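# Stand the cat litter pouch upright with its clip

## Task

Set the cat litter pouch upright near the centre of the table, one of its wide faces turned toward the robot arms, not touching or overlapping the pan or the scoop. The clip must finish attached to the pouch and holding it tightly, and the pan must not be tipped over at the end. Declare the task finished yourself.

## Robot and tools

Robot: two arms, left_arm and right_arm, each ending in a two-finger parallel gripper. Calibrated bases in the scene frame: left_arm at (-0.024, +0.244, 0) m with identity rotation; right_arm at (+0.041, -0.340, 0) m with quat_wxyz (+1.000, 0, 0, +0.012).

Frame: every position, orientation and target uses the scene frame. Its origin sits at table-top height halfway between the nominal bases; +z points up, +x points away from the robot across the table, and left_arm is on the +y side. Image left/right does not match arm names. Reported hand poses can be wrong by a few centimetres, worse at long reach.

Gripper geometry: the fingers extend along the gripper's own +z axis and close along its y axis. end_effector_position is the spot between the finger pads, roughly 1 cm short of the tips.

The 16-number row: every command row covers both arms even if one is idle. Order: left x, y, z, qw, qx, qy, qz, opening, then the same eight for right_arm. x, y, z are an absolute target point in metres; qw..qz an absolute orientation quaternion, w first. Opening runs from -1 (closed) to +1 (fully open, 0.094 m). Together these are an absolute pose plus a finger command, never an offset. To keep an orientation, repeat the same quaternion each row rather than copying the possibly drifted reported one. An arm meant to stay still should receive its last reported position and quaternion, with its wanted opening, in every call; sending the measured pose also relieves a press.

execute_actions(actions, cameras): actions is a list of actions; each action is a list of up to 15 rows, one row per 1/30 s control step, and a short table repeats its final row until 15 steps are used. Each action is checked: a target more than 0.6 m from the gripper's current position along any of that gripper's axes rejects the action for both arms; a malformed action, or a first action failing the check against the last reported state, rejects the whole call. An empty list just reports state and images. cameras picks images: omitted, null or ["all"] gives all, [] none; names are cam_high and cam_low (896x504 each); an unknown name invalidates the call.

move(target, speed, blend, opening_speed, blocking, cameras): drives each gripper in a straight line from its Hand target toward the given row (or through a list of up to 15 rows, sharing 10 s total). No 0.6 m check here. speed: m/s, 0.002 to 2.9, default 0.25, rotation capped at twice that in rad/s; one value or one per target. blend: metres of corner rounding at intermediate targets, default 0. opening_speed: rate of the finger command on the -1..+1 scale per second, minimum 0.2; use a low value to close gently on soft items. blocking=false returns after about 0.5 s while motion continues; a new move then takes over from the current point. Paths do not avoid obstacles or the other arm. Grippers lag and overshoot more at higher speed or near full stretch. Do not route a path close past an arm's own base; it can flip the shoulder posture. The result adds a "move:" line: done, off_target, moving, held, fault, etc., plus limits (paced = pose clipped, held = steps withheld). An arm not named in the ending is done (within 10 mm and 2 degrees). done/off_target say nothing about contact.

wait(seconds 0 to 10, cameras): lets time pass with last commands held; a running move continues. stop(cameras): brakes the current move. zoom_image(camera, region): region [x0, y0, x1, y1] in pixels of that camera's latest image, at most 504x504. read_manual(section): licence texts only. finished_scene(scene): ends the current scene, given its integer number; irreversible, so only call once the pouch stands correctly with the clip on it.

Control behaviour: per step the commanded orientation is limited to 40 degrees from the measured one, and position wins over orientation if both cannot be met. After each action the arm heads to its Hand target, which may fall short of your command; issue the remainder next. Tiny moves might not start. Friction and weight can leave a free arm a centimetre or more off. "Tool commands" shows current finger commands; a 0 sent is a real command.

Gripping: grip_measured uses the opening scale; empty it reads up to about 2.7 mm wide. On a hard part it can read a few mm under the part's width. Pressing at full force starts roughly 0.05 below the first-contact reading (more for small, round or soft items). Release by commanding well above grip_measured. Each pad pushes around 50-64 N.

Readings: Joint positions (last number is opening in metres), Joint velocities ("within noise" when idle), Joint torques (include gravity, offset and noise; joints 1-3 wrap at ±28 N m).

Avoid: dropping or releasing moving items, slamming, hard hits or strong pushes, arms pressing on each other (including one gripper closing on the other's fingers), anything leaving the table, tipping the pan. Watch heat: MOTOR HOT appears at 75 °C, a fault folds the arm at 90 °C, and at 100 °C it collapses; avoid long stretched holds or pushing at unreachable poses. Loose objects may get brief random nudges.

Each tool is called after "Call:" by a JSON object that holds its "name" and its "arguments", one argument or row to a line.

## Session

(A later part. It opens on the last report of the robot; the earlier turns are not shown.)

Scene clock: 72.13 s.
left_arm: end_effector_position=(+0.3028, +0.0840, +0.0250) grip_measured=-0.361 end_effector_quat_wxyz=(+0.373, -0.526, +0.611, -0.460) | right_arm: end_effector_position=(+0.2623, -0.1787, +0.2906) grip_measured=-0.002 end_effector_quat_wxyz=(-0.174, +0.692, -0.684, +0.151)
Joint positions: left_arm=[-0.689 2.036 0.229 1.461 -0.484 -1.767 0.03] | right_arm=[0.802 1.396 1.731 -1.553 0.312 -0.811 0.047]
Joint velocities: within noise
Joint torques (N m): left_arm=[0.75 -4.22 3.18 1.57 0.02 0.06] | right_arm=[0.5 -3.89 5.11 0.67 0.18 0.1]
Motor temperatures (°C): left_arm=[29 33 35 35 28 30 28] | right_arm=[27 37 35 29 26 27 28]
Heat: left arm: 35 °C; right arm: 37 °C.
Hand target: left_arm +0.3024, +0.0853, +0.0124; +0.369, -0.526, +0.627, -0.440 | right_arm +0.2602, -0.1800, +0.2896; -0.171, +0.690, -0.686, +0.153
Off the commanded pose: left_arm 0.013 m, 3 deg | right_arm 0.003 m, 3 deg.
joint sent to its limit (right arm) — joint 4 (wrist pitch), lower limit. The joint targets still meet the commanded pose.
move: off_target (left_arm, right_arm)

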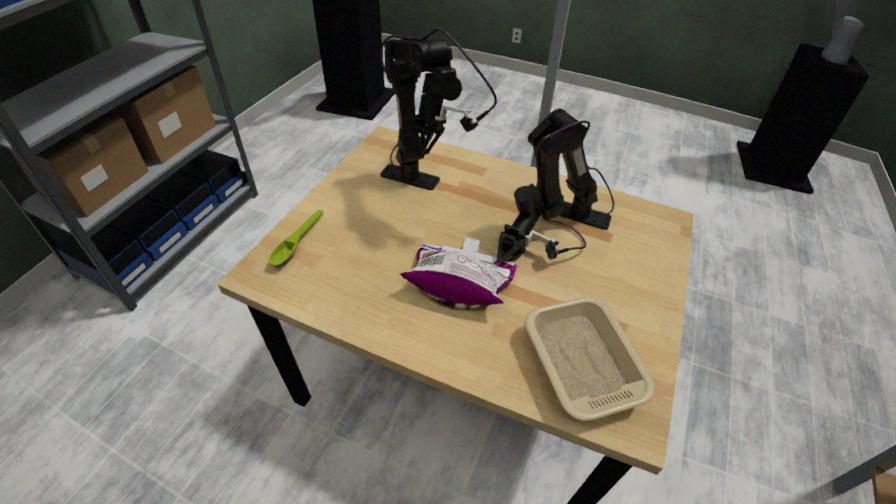

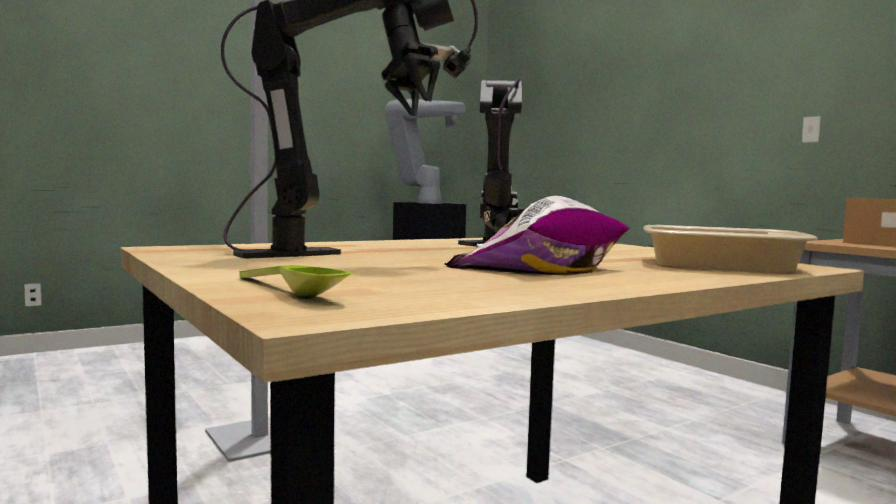

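Call:
{"name": "move", "arguments": {
  "target": [
    [0.318,0.086,0.013,0.3691,-0.5267,0.6276,-0.4402,-0.36, 0.26,-0.18,0.29,0.153,-0.69,0.69,-0.153,0.0]
  ],
  "speed": 0.04
}}

Call:
{"name": "zoom_image", "arguments": {
  "camera": "cam_high",
  "region": [470, 230, 550, 290]
}}

Scene clock: 73.13 s.
left_arm: end_effector_position=(+0.3169, +0.0844, +0.0247) grip_measured=-0.361 end_effector_quat_wxyz=(+0.371, -0.525, +0.613, -0.458) | right_arm: end_effector_position=(+0.2623, -0.1787, +0.2906) grip_measured=-0.002 end_effector_quat_wxyz=(-0.174, +0.692, -0.684, +0.151)
Joint positions: left_arm=[-0.643 2.036 0.272 1.421 -0.438 -1.748 0.03] | right_arm=[0.802 1.396 1.731 -1.553 0.312 -0.811 0.047]
Joint velocities: within noise
Joint torques (N m): left_arm=[0.8 -4.45 3.34 1.64 0.03 0.12] | right_arm=[0.38 -4.04 4.98 0.71 0.2 0.13]
Motor temperatures (°C): left_arm=[29 33 35 35 28 30 28] | right_arm=[27 37 35 29 26 27 28]
Heat: left arm: 35 °C; right arm: 37 °C.
Hand target: left_arm +0.3175, +0.0862, +0.0133; +0.369, -0.526, +0.627, -0.440 | right_arm +0.2602, -0.1800, +0.2896; -0.171, +0.690, -0.686, +0.153
Off the commanded pose: left_arm 0.012 m, 3 deg | right_arm 0.003 m, 3 deg.
joint sent to its limit (right arm) — joint 4 (wrist pitch), lower limit. The joint targets still meet the commanded pose.
move: off_target (left_arm, right_arm)

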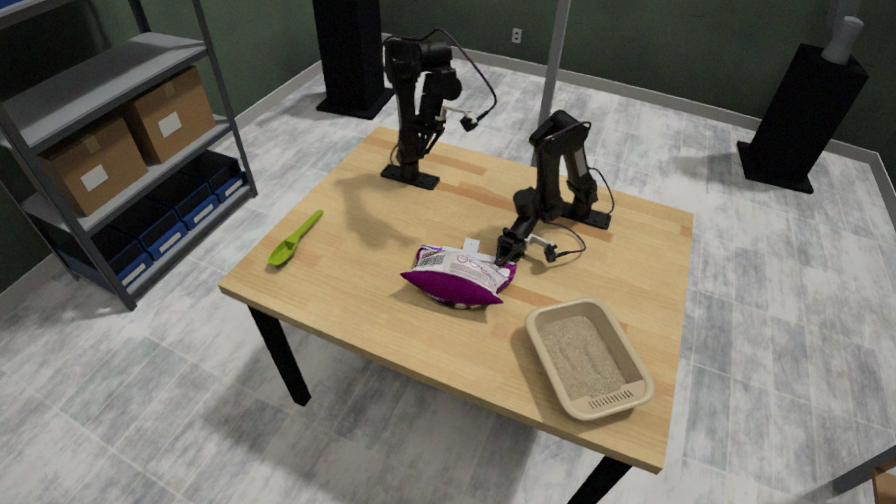

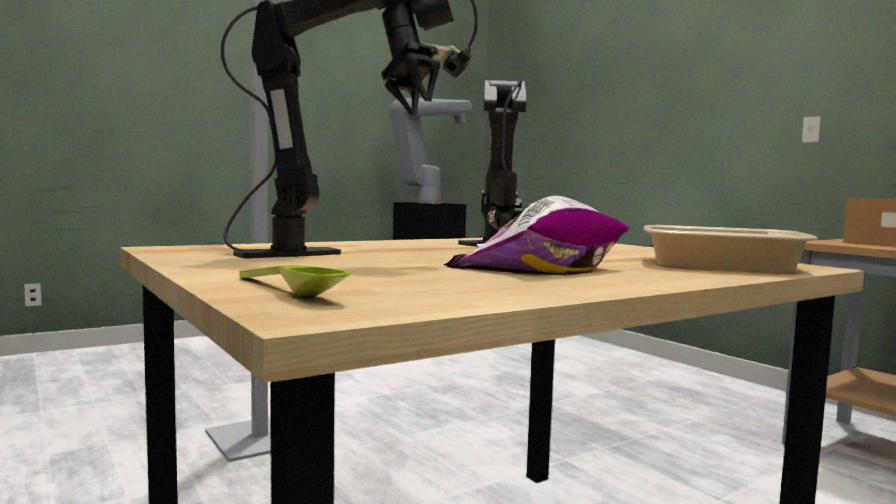

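Scaled by 6.300.

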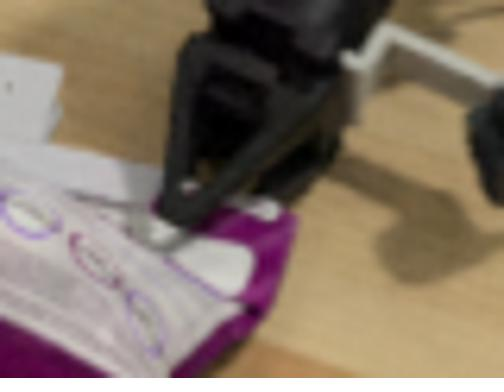

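Call:
{"name": "move", "arguments": {
  "target": [
    [0.318,0.087,0.018,0.3691,-0.5267,0.6276,-0.4402,-1, 0.26,-0.18,0.29,0.153,-0.69,0.69,-0.153,0.0]
  ],
  "speed": 0.05,
  "opening_speed": 0.6
}}

Call:
{"name": "zoom_image", "arguments": {
  "camera": "cam_high",
  "region": [470, 230, 550, 290]
}}

Scene clock: 74.47 s.
left_arm: end_effector_position=(+0.3167, +0.0838, +0.0239) grip_measured=-0.983 end_effector_quat_wxyz=(+0.369, -0.523, +0.618, -0.457) | right_arm: end_effector_position=(+0.2623, -0.1787, +0.2906) grip_measured=-0.002 end_effector_quat_wxyz=(-0.174, +0.692, -0.684, +0.151)
Joint positions: left_arm=[-0.64 2.029 0.272 1.408 -0.426 -1.743 0.001] | right_arm=[0.802 1.396 1.731 -1.553 0.312 -0.811 0.047]
Joint velocities: within noise
Joint torques (N m): left_arm=[0.88 -6.48 3.03 1.43 -0.07 0.09] | right_arm=[0.53 -4.03 4.97 0.67 0.21 0.12]
Motor temperatures (°C): left_arm=[29 33 35 35 28 30 28] | right_arm=[27 37 35 29 26 27 28]
Heat: left arm: 35 °C; right arm: 37 °C.
Hand target: left_arm +0.3177, +0.0871, +0.0181; +0.369, -0.526, +0.627, -0.441 | right_arm +0.2602, -0.1800, +0.2896; -0.171, +0.690, -0.686, +0.153
Off the commanded pose: left_arm 0.007 m, 2 deg | right_arm 0.003 m, 3 deg.
joint sent to its limit (right arm) — joint 4 (wrist pitch), lower limit. The joint targets still meet the commanded pose.
move: off_target (right_arm)

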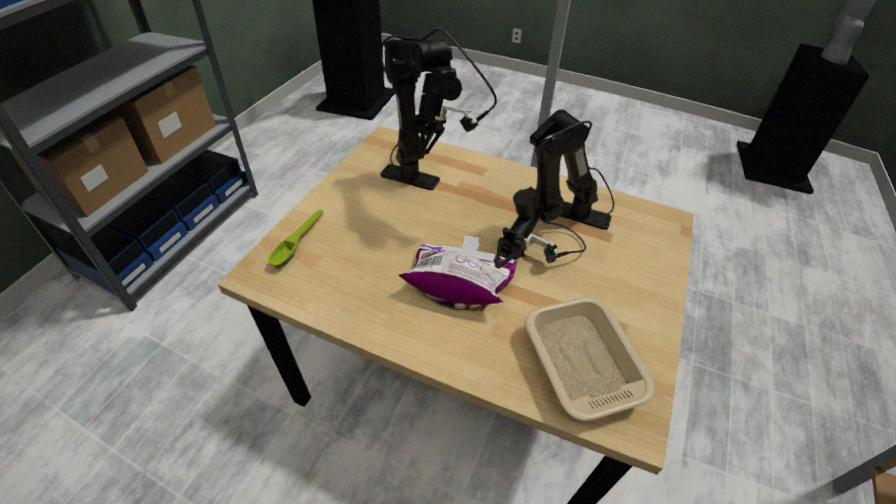

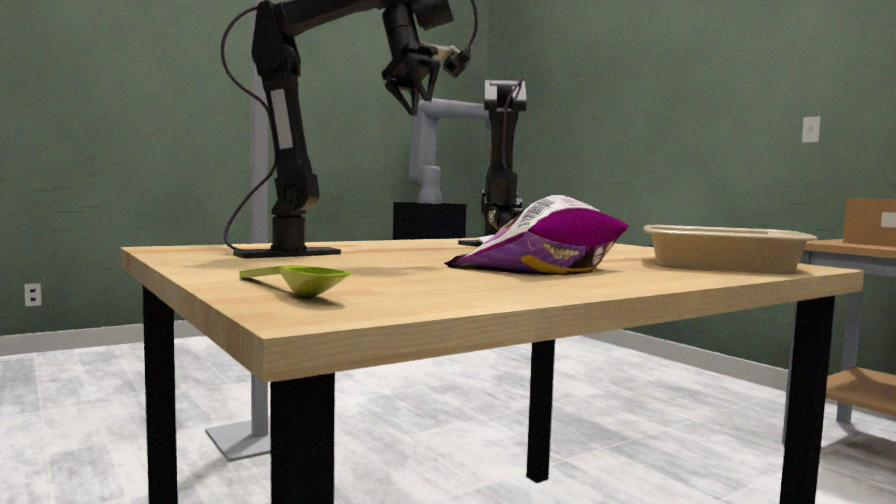

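Scaled by 6.300.

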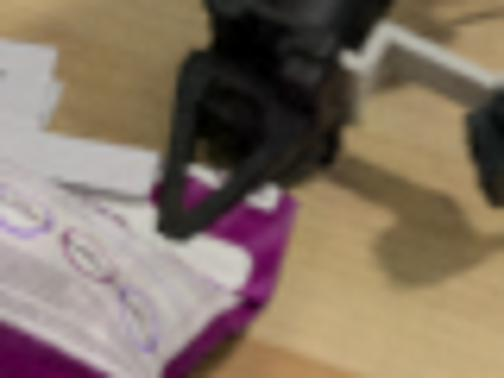

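Call:
{"name": "move", "arguments": {
  "target": [
    [0.320,0.087,0.06,0.2721,-0.5828,0.6945,-0.3245,-1, 0.26,-0.18,0.29,0.153,-0.69,0.69,-0.153,0.0],
    [0.322,0.087,0.09,0.1667,-0.6211,0.7403,-0.1991,-1, 0.26,-0.18,0.29,0.153,-0.69,0.69,-0.153,0.0],
    [0.322,0.087,0.13,0.0842,-0.6376,0.7599,-0.1007,-1, 0.26,-0.18,0.29,0.153,-0.69,0.69,-0.153,0.0]
  ],
  "speed": 0.06,
  "blend": 0.01
}}

Call:
{"name": "zoom_image", "arguments": {
  "camera": "cam_high",
  "region": [390, 190, 550, 330]
}}

Call:
{"name": "zoom_image", "arguments": {
  "camera": "cam_low",
  "region": [420, 130, 660, 300]
}}

Scene clock: 83.40 s.
left_arm: end_effector_position=(+0.3262, +0.0840, +0.1215) grip_measured=-0.983 end_effector_quat_wxyz=(+0.092, -0.636, +0.758, -0.110) | right_arm: end_effector_position=(+0.2623, -0.1787, +0.2906) grip_measured=-0.002 end_effector_quat_wxyz=(-0.174, +0.691, -0.685, +0.151)
Joint positions: left_arm=[-0.47 1.746 1.432 -0.982 -0.082 -1.854 0.001] | right_arm=[0.802 1.396 1.731 -1.553 0.312 -0.811 0.047]
Joint velocities: within noise
Joint torques (N m): left_arm=[0.38 -7.6 9.77 0.38 0.04 0.05] | right_arm=[0.28 -4.16 4.92 0.71 0.19 0.11]
Motor temperatures (°C): left_arm=[29 34 37 34 28 30 29] | right_arm=[27 36 34 29 26 27 28]
Heat: left arm: 37 °C; right arm: 36 °C.
Hand target: left_arm +0.3219, +0.0870, +0.1298; +0.085, -0.637, +0.759, -0.101 | right_arm +0.2602, -0.1800, +0.2896; -0.171, +0.690, -0.686, +0.153
Off the commanded pose: left_arm 0.010 m, 1 deg | right_arm 0.003 m, 3 deg.
joint sent to its limit (right arm) — joint 4 (wrist pitch), lower limit. The joint targets still meet the commanded pose.
move: off_target (right_arm)

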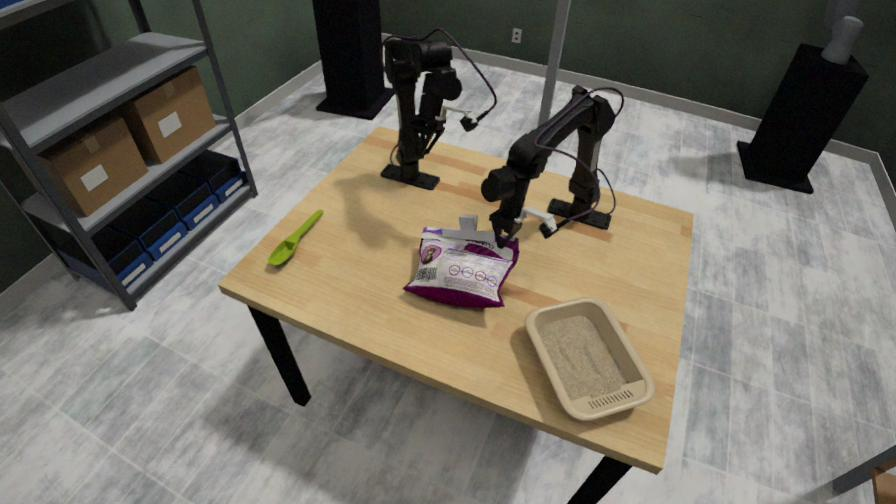

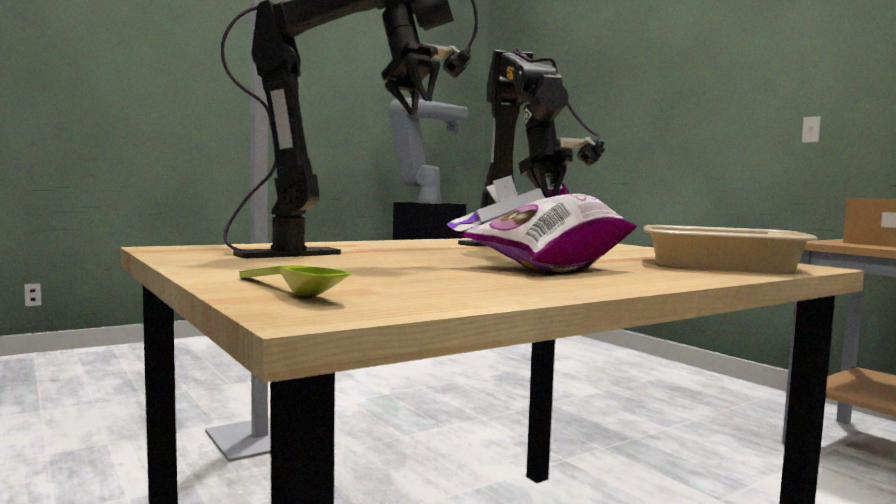

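Scaled by 3.150.

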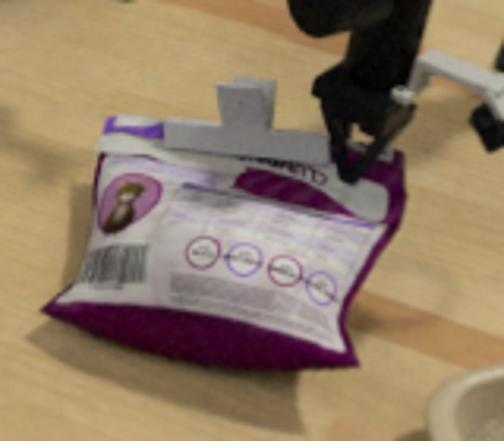

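Scaled by 2.100.

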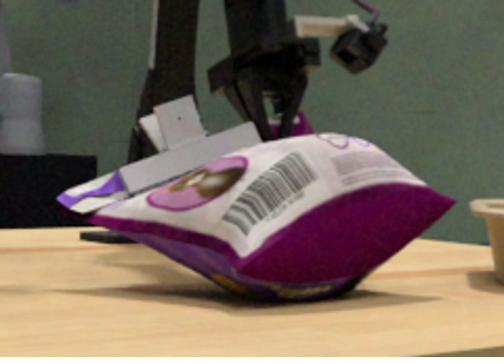

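Working again. Continue up.

Call:
{"name": "move", "arguments": {
  "target": [
    [0.322,0.085,0.165,0.0842,-0.6376,0.7599,-0.1007,-1, 0.26,-0.18,0.29,0.153,-0.69,0.69,-0.153,0.0],
    [0.330,0.085,0.195,0.0842,-0.6376,0.7599,-0.1007,-1, 0.26,-0.18,0.29,0.153,-0.69,0.69,-0.153,0.0]
  ],
  "speed": 0.06,
  "blend": 0.01
}}

Call:
{"name": "zoom_image", "arguments": {
  "camera": "cam_high",
  "region": [390, 190, 550, 330]
}}

Call:
{"name": "zoom_image", "arguments": {
  "camera": "cam_low",
  "region": [420, 130, 660, 300]
}}

Scene clock: 85.13 s.
left_arm: end_effector_position=(+0.3304, +0.0833, +0.1795) grip_measured=-0.983 end_effector_quat_wxyz=(+0.081, -0.640, +0.758, -0.094) | right_arm: end_effector_position=(+0.2623, -0.1787, +0.2906) grip_measured=-0.002 end_effector_quat_wxyz=(-0.174, +0.691, -0.685, +0.151)
Joint positions: left_arm=[-0.462 1.809 1.75 -1.273 -0.073 -1.854 0.001] | right_arm=[0.802 1.396 1.731 -1.553 0.312 -0.811 0.047]
Joint velocities: within noise
Joint torques (N m): left_arm=[0.12 -8.57 10.51 0.45 -0.03 0.1] | right_arm=[0.57 -3.85 5.05 0.71 0.22 0.13]
Motor temperatures (°C): left_arm=[29 34 37 34 28 30 29] | right_arm=[27 36 34 29 26 27 28]
Heat: left arm: 37 °C; right arm: 36 °C.
Hand target: left_arm +0.3298, +0.0851, +0.1947; +0.085, -0.637, +0.759, -0.101 | right_arm +0.2602, -0.1800, +0.2896; -0.171, +0.690, -0.686, +0.153
Off the commanded pose: left_arm 0.016 m, 1 deg | right_arm 0.003 m, 3 deg.
joint sent to its limit (right arm) — joint 4 (wrist pitch), lower limit. The joint targets still meet the commanded pose.
move: off_target (left_arm, right_arm)

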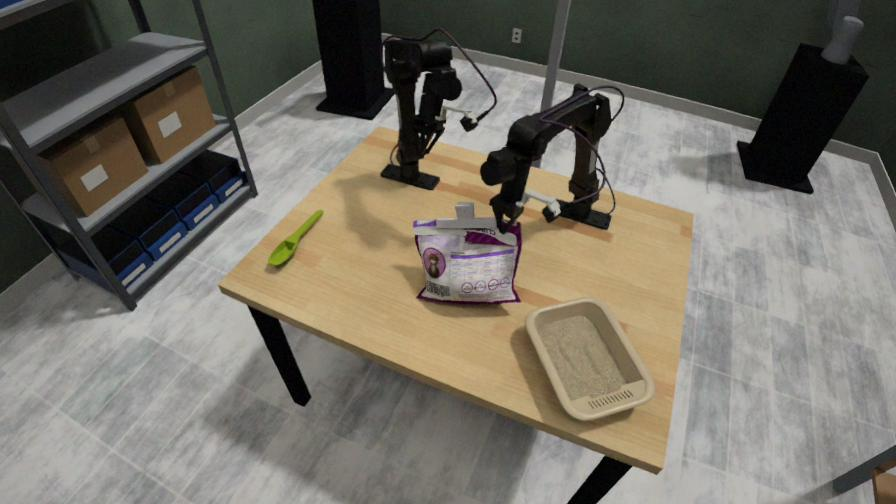

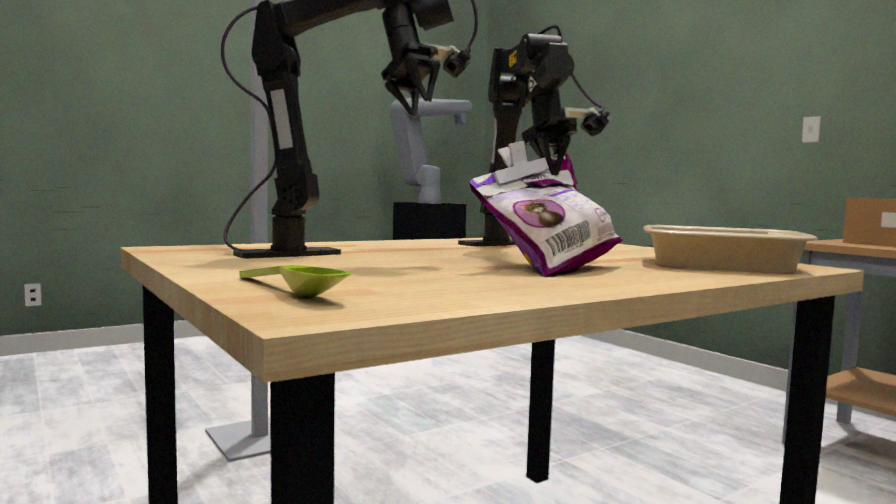

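Scaled by 3.150.

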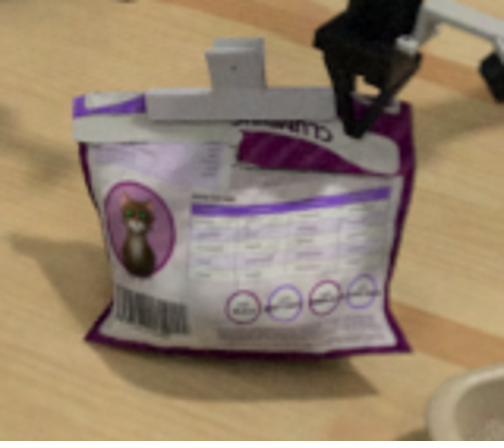

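Scaled by 2.100.

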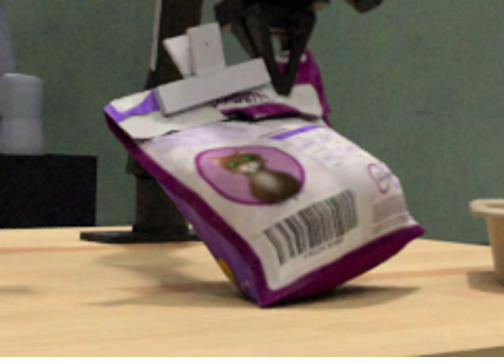

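Call:
{"name": "move", "arguments": {
  "target": [
    [0.330,0.085,0.195,0.0842,-0.6376,0.7599,-0.1007,-1, 0.31,-0.16,0.28,0.1725,0.547,0.7812,0.2463,0.0],
    [0.330,0.085,0.195,0.0842,-0.6376,0.7599,-0.1007,-1, 0.338,-0.129,0.222,0.1725,0.547,0.7812,0.2463,0.0]
  ],
  "speed": [0.5,0.15]
}}

Call:
{"name": "zoom_image", "arguments": {
  "camera": "cam_high",
  "region": [390, 170, 530, 290]
}}

Call:
{"name": "zoom_image", "arguments": {
  "camera": "cam_low",
  "region": [440, 110, 620, 240]
}}

Scene clock: 90.50 s.
left_arm: end_effector_position=(+0.3303, +0.0833, +0.1793) grip_measured=-0.983 end_effector_quat_wxyz=(+0.081, -0.640, +0.759, -0.094) | right_arm: end_effector_position=(+0.3393, -0.1272, +0.2275) grip_measured=-0.002 end_effector_quat_wxyz=(+0.166, +0.548, +0.779, +0.256)
Joint positions: left_arm=[-0.462 1.81 1.75 -1.274 -0.073 -1.854 0.001] | right_arm=[0.682 1.42 1.384 -0.939 0.187 1.874 0.047]
Joint velocities: within noise
Joint torques (N m): left_arm=[0.35 -8.62 10.41 0.49 -0.08 0.09] | right_arm=[0.83 -5.19 5.63 1.16 0.26 -0.02]
Motor temperatures (°C): left_arm=[29 35 38 34 28 30 29] | right_arm=[27 36 34 30 26 27 28]
Heat: left arm: 38 °C; right arm: 36 °C.
Hand target: left_arm +0.3298, +0.0851, +0.1946; +0.085, -0.637, +0.759, -0.101 | right_arm +0.3380, -0.1290, +0.2221; +0.172, +0.547, +0.781, +0.246
Off the commanded pose: left_arm 0.016 m, 1 deg | right_arm 0.006 m, 1 deg.
move: off_target (left_arm)

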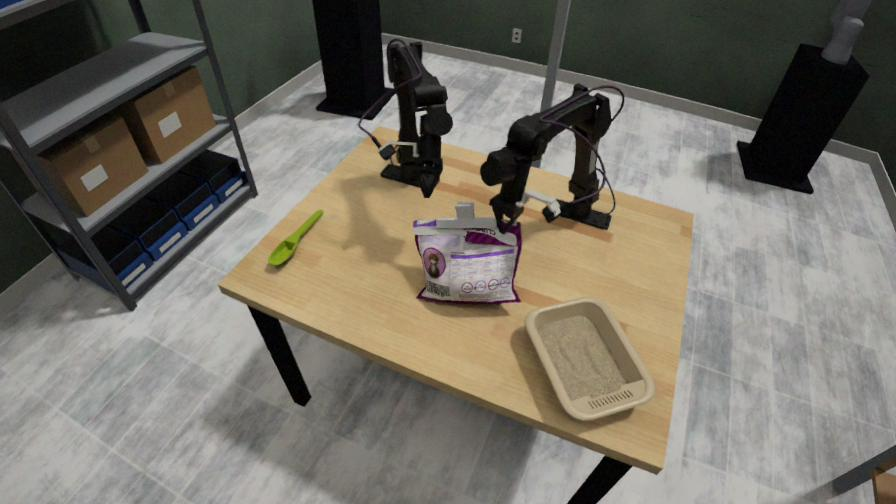

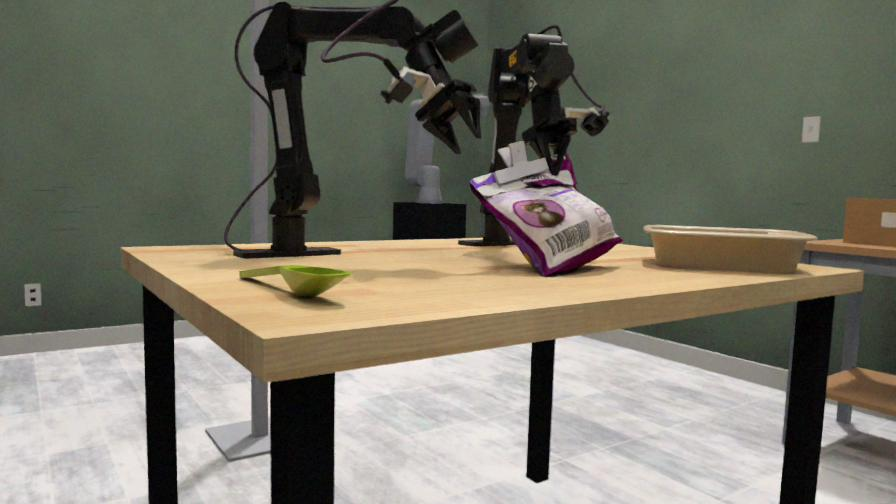

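Scaled by 3.600.

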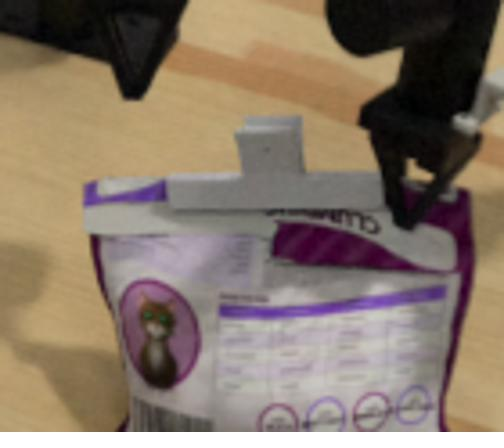

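Scaled by 2.800.

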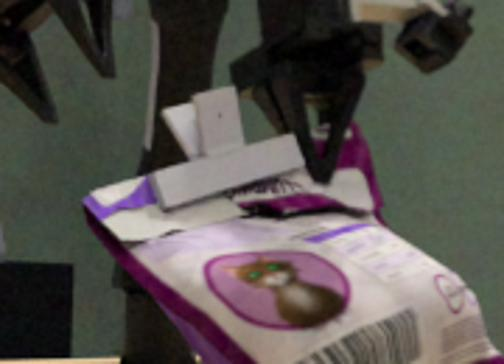

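Call:
{"name": "move", "arguments": {
  "target": [
    [0.330,0.085,0.195,0.0842,-0.6376,0.7599,-0.1007,-1, 0.332,-0.129,0.217,0.1725,0.547,0.7812,0.2463,0.1],
    [0.330,0.085,0.195,0.0842,-0.6376,0.7599,-0.1007,-1, 0.367,-0.116,0.166,0.1725,0.547,0.7812,0.2463,0.1]
  ],
  "speed": 0.08
}}

Call:
{"name": "zoom_image", "arguments": {
  "camera": "cam_high",
  "region": [400, 190, 490, 260]
}}

Call:
{"name": "zoom_image", "arguments": {
  "camera": "cam_low",
  "region": [440, 120, 580, 230]
}}

Scene clock: 93.30 s.
left_arm: end_effector_position=(+0.3302, +0.0834, +0.1793) grip_measured=-0.983 end_effector_quat_wxyz=(+0.080, -0.640, +0.759, -0.094) | right_arm: end_effector_position=(+0.3671, -0.1109, +0.1760) grip_measured=+0.098 end_effector_quat_wxyz=(+0.172, +0.547, +0.776, +0.261)
Joint positions: left_arm=[-0.462 1.81 1.75 -1.274 -0.073 -1.854 0.001] | right_arm=[0.668 1.512 1.251 -0.7 0.187 1.861 0.052]
Joint velocities: within noise
Joint torques (N m): left_arm=[0.35 -8.73 10.48 0.47 -0.07 0.08] | right_arm=[-0.75 -5.56 5.61 1.15 0.07 -0.12]
Motor temperatures (°C): left_arm=[29 36 38 33 28 30 29] | right_arm=[27 36 34 30 26 27 28]
Heat: left arm: 38 °C; right arm: 36 °C.
Hand target: left_arm +0.3297, +0.0851, +0.1946; +0.084, -0.637, +0.759, -0.101 | right_arm +0.3669, -0.1161, +0.1662; +0.172, +0.547, +0.781, +0.246
Off the commanded pose: left_arm 0.016 m, 1 deg | right_arm 0.011 m, 2 deg.
move: off_target (left_arm, right_arm)

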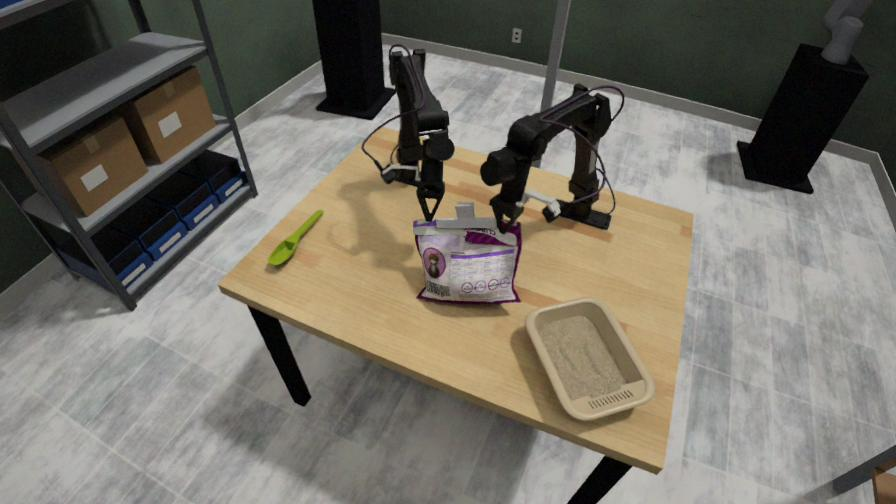

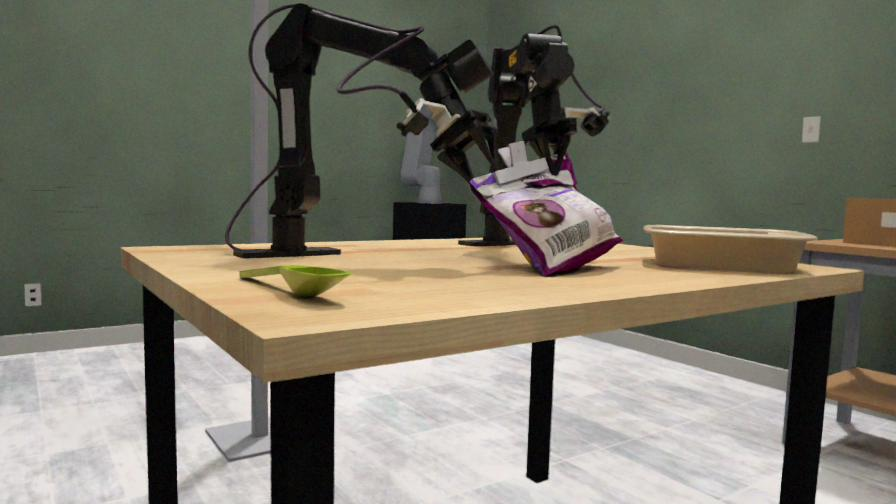

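Scaled by 5.600.

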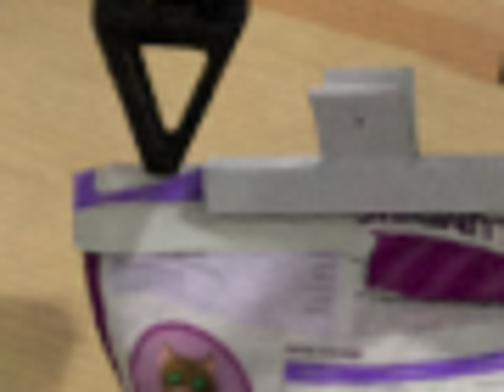

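Scaled by 3.600.

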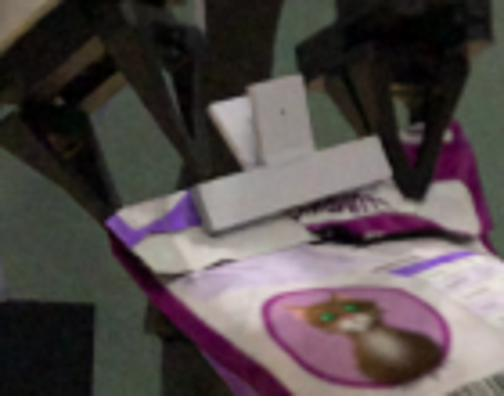

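Call:
{"name": "move", "arguments": {
  "target": [
    [0.330,0.085,0.195,0.0842,-0.6376,0.7599,-0.1007,-1, 0.380,-0.114,0.146,0.1725,0.547,0.7812,0.2463,0.1],
    [0.330,0.085,0.195,0.0842,-0.6376,0.7599,-0.1007,-1, 0.380,-0.114,0.146,0.1725,0.547,0.7812,0.2463,-1]
  ],
  "speed": 0.06,
  "opening_speed": 0.7
}}

Call:
{"name": "zoom_image", "arguments": {
  "camera": "cam_high",
  "region": [400, 190, 490, 260]
}}

Call:
{"name": "zoom_image", "arguments": {
  "camera": "cam_low",
  "region": [440, 120, 580, 230]
}}

Scene clock: 96.37 s.
left_arm: end_effector_position=(+0.3292, +0.0837, +0.1791) grip_measured=-0.983 end_effector_quat_wxyz=(+0.079, -0.640, +0.759, -0.092) | right_arm: end_effector_position=(+0.3804, -0.1079, +0.1572) grip_measured=-0.982 end_effector_quat_wxyz=(+0.171, +0.547, +0.776, +0.263)
Joint positions: left_arm=[-0.462 1.81 1.75 -1.278 -0.072 -1.854 0.001] | right_arm=[0.647 1.559 1.22 -0.615 0.172 1.843 0.001]
Joint velocities: within noise
Joint torques (N m): left_arm=[0.18 -8.58 10.51 0.45 -0.07 0.11] | right_arm=[-1.03 -5.57 5.57 1.17 0.13 -0.14]
Motor temperatures (°C): left_arm=[29 36 38 33 28 30 29] | right_arm=[27 36 34 30 26 27 28]
Heat: left arm: 38 °C; right arm: 36 °C.
Hand target: left_arm +0.3297, +0.0852, +0.1946; +0.084, -0.637, +0.759, -0.101 | right_arm +0.3798, -0.1140, +0.1463; +0.172, +0.547, +0.781, +0.246
Off the commanded pose: left_arm 0.016 m, 1 deg | right_arm 0.013 m, 2 deg.
move: off_target (left_arm, right_arm); target 2's new opening was sent with right_arm's hand 0.012 m and 2 deg from that target

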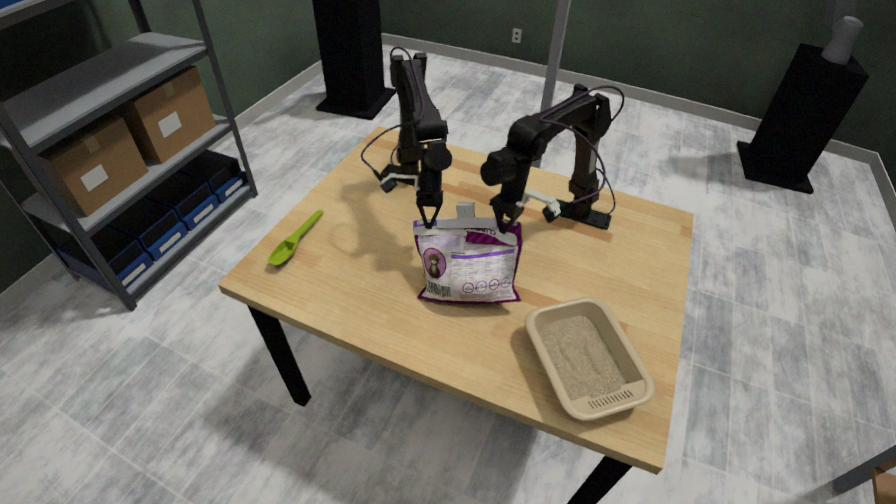

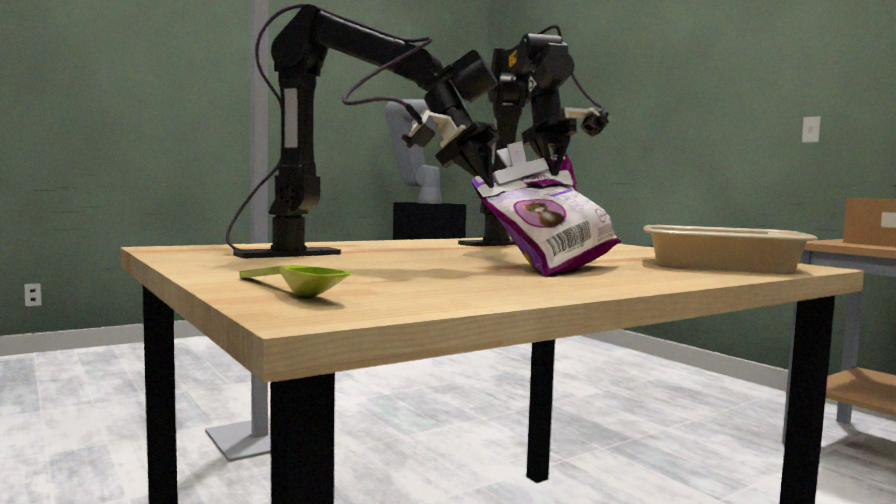

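Scaled by 5.600.

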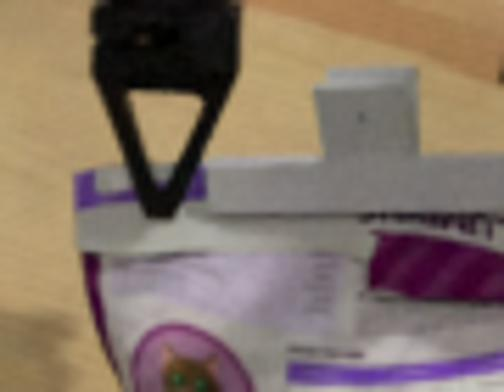

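Scaled by 3.600.

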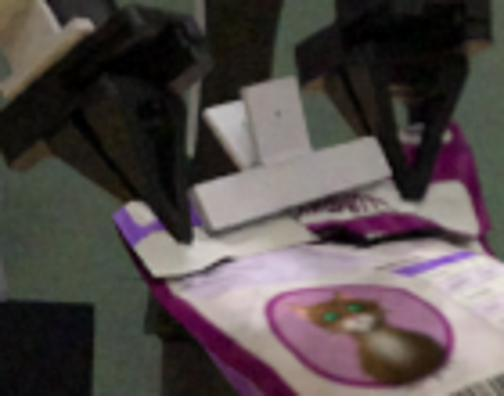

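Call:
{"name": "move", "arguments": {
  "target": [
    [0.332,0.085,0.225,0.14,-0.627,0.747,-0.165,-1, 0.365,-0.114,0.205,0.1725,0.547,0.7812,0.2463,-1],
    [0.330,0.085,0.258,0.1936,-0.6133,0.7309,-0.2311,-1, 0.345,-0.116,0.258,0.1725,0.547,0.7812,0.2463,-1]
  ],
  "speed": 0.06,
  "blend": 0.01
}}

Call:
{"name": "zoom_image", "arguments": {
  "camera": "cam_high",
  "region": [390, 150, 550, 320]
}}

Call:
{"name": "zoom_image", "arguments": {
  "camera": "cam_low",
  "region": [420, 90, 660, 290]
}}

Scene clock: 100.10 s.
left_arm: end_effector_position=(+0.3191, +0.0798, +0.2307) grip_measured=-0.984 end_effector_quat_wxyz=(+0.148, -0.619, +0.747, -0.192) | right_arm: end_effector_position=(+0.3359, -0.1190, +0.2145) grip_measured=-0.982 end_effector_quat_wxyz=(+0.141, +0.553, +0.799, +0.189)
Joint positions: left_arm=[-0.512 1.588 1.62 -1.131 -0.134 -1.863 0.001] | right_arm=[0.702 1.553 1.527 -1.101 0.18 1.896 0.001]
Joint velocities: within noise
Joint torques (N m): left_arm=[-0.08 -10.04 7.06 1.82 -0.77 0.11] | right_arm=[0.34 -10.47 11.12 1.15 0.47 -0.04]
Motor temperatures (°C): left_arm=[29 38 38 33 28 30 29] | right_arm=[27 37 35 31 26 27 28]
Heat: left arm: 38 °C; right arm: 37 °C.
Hand target: left_arm +0.3284, +0.0854, +0.2585; +0.192, -0.614, +0.730, -0.230 | right_arm +0.3429, -0.1177, +0.2577; +0.172, +0.548, +0.781, +0.247
Off the commanded pose: left_arm 0.030 m, 7 deg | right_arm 0.045 m, 8 deg.
move: off_target (left_arm, right_arm)

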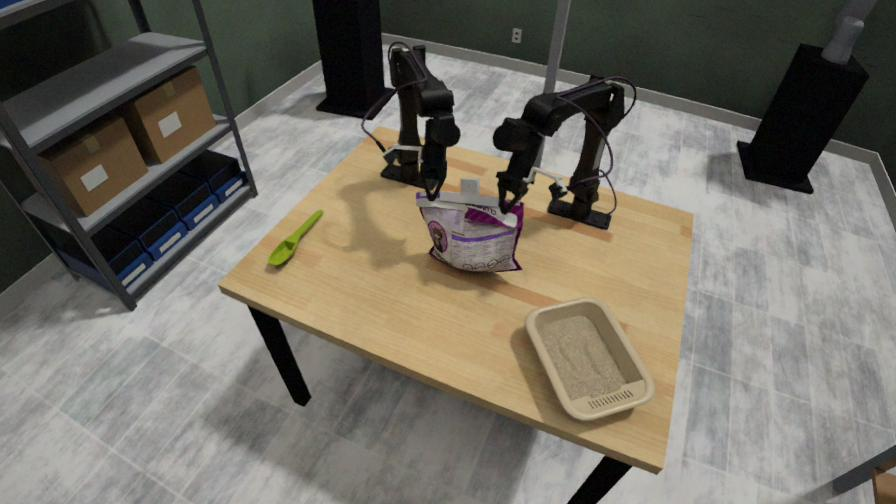

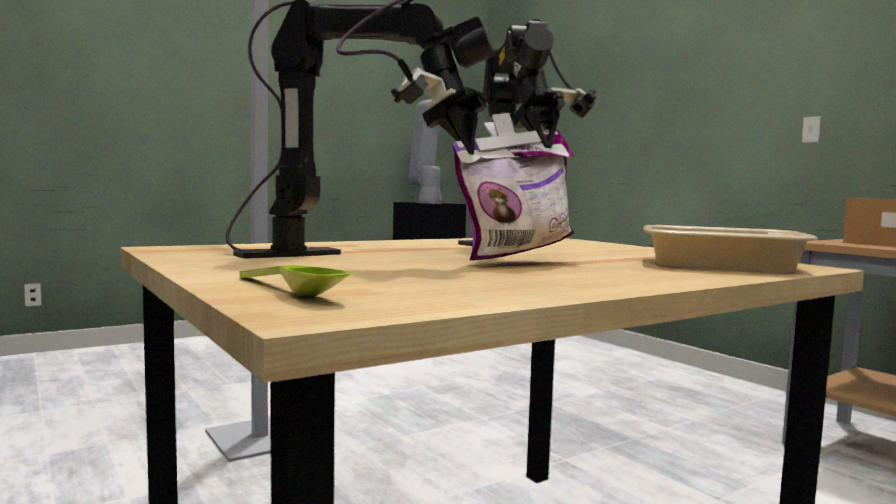

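Scaled by 2.965.

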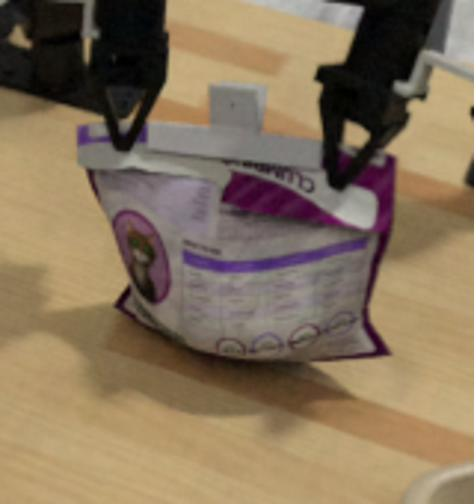

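Scaled by 2.100.

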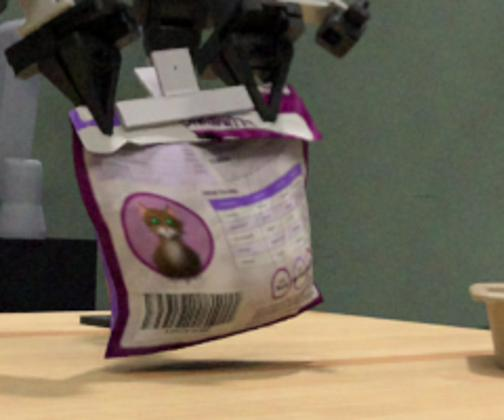

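Call:
{"name": "move", "arguments": {
  "target": [
    [0.320,0.085,0.257,0.1936,-0.6133,0.7309,-0.2311,-1, 0.330,-0.114,0.276,0.1725,0.547,0.7812,0.2463,-1],
    [0.285,0.085,0.257,0.1936,-0.6133,0.7309,-0.2311,-1, 0.286,-0.112,0.280,0.1725,0.547,0.7812,0.2463,-1]
  ],
  "speed": 0.06,
  "blend": 0.01
}}

Call:
{"name": "zoom_image", "arguments": {
  "camera": "cam_high",
  "region": [390, 150, 550, 320]
}}

Call:
{"name": "zoom_image", "arguments": {
  "camera": "cam_low",
  "region": [420, 90, 660, 290]
}}

Scene clock: 102.03 s.
left_arm: end_effector_position=(+0.2760, +0.0764, +0.2442) grip_measured=-0.984 end_effector_quat_wxyz=(+0.152, -0.613, +0.744, -0.217) | right_arm: end_effector_position=(+0.2809, -0.1218, +0.2433) grip_measured=-0.982 end_effector_quat_wxyz=(+0.158, +0.555, +0.798, +0.175)
Joint positions: left_arm=[-0.599 1.427 1.504 -1.135 -0.166 -1.932 0.001] | right_arm=[0.866 1.467 1.573 -1.291 0.286 2.048 0.001]
Joint velocities: within noise
Joint torques (N m): left_arm=[0.02 -6.48 6.48 1.61 -0.95 0] | right_arm=[1.54 -9.83 9.2 1.3 0.31 -0.04]
Motor temperatures (°C): left_arm=[29 37 38 34 29 30 29] | right_arm=[27 38 36 31 26 27 28]
Heat: left arm: 38 °C; right arm: 38 °C.
Hand target: left_arm +0.2843, +0.0851, +0.2574; +0.192, -0.614, +0.730, -0.231 | right_arm +0.2843, -0.1142, +0.2803; +0.171, +0.548, +0.781, +0.246
Off the commanded pose: left_arm 0.018 m, 5 deg | right_arm 0.038 m, 9 deg.
move: off_target (left_arm, right_arm)

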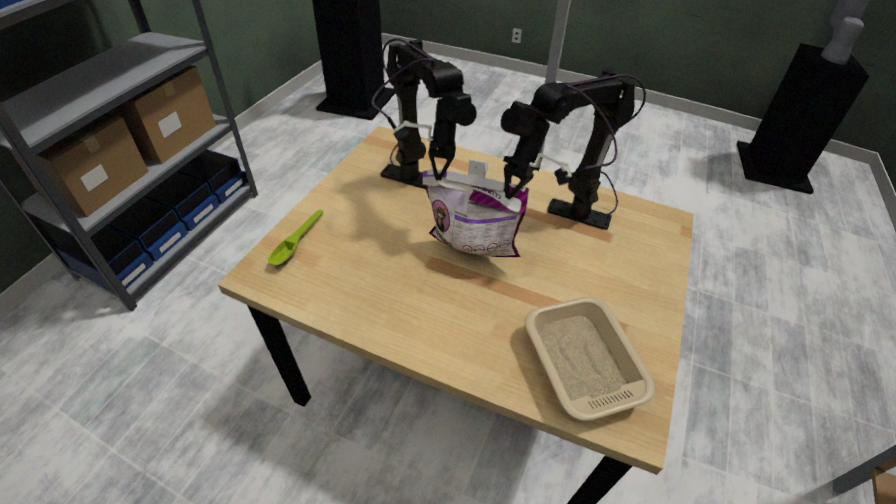

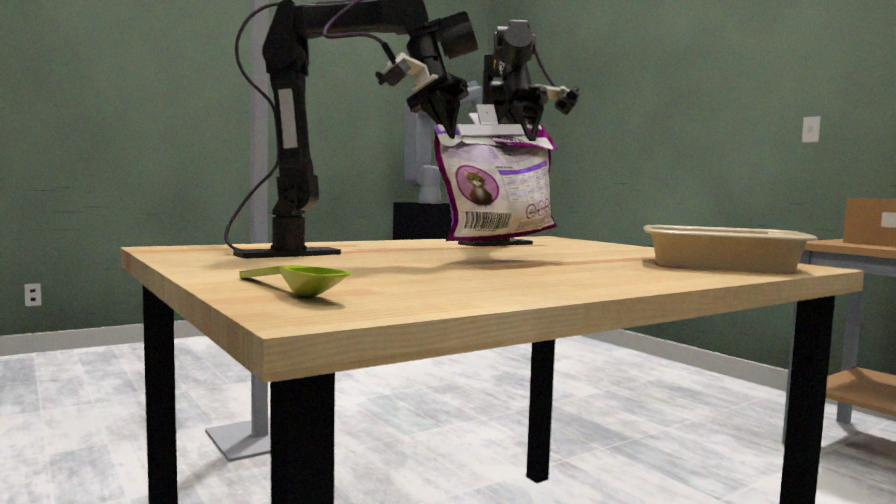

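Scaled by 2.965.

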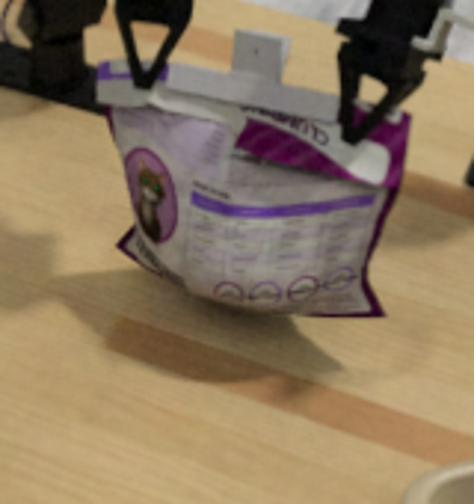

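Scaled by 2.100.

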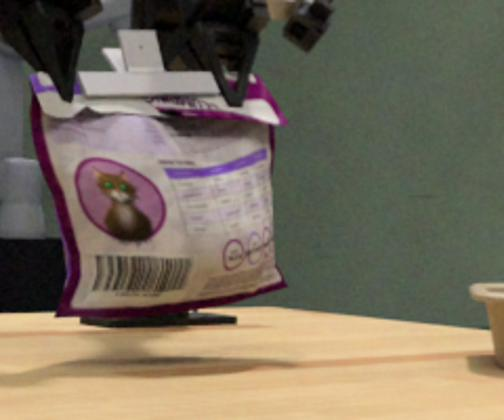

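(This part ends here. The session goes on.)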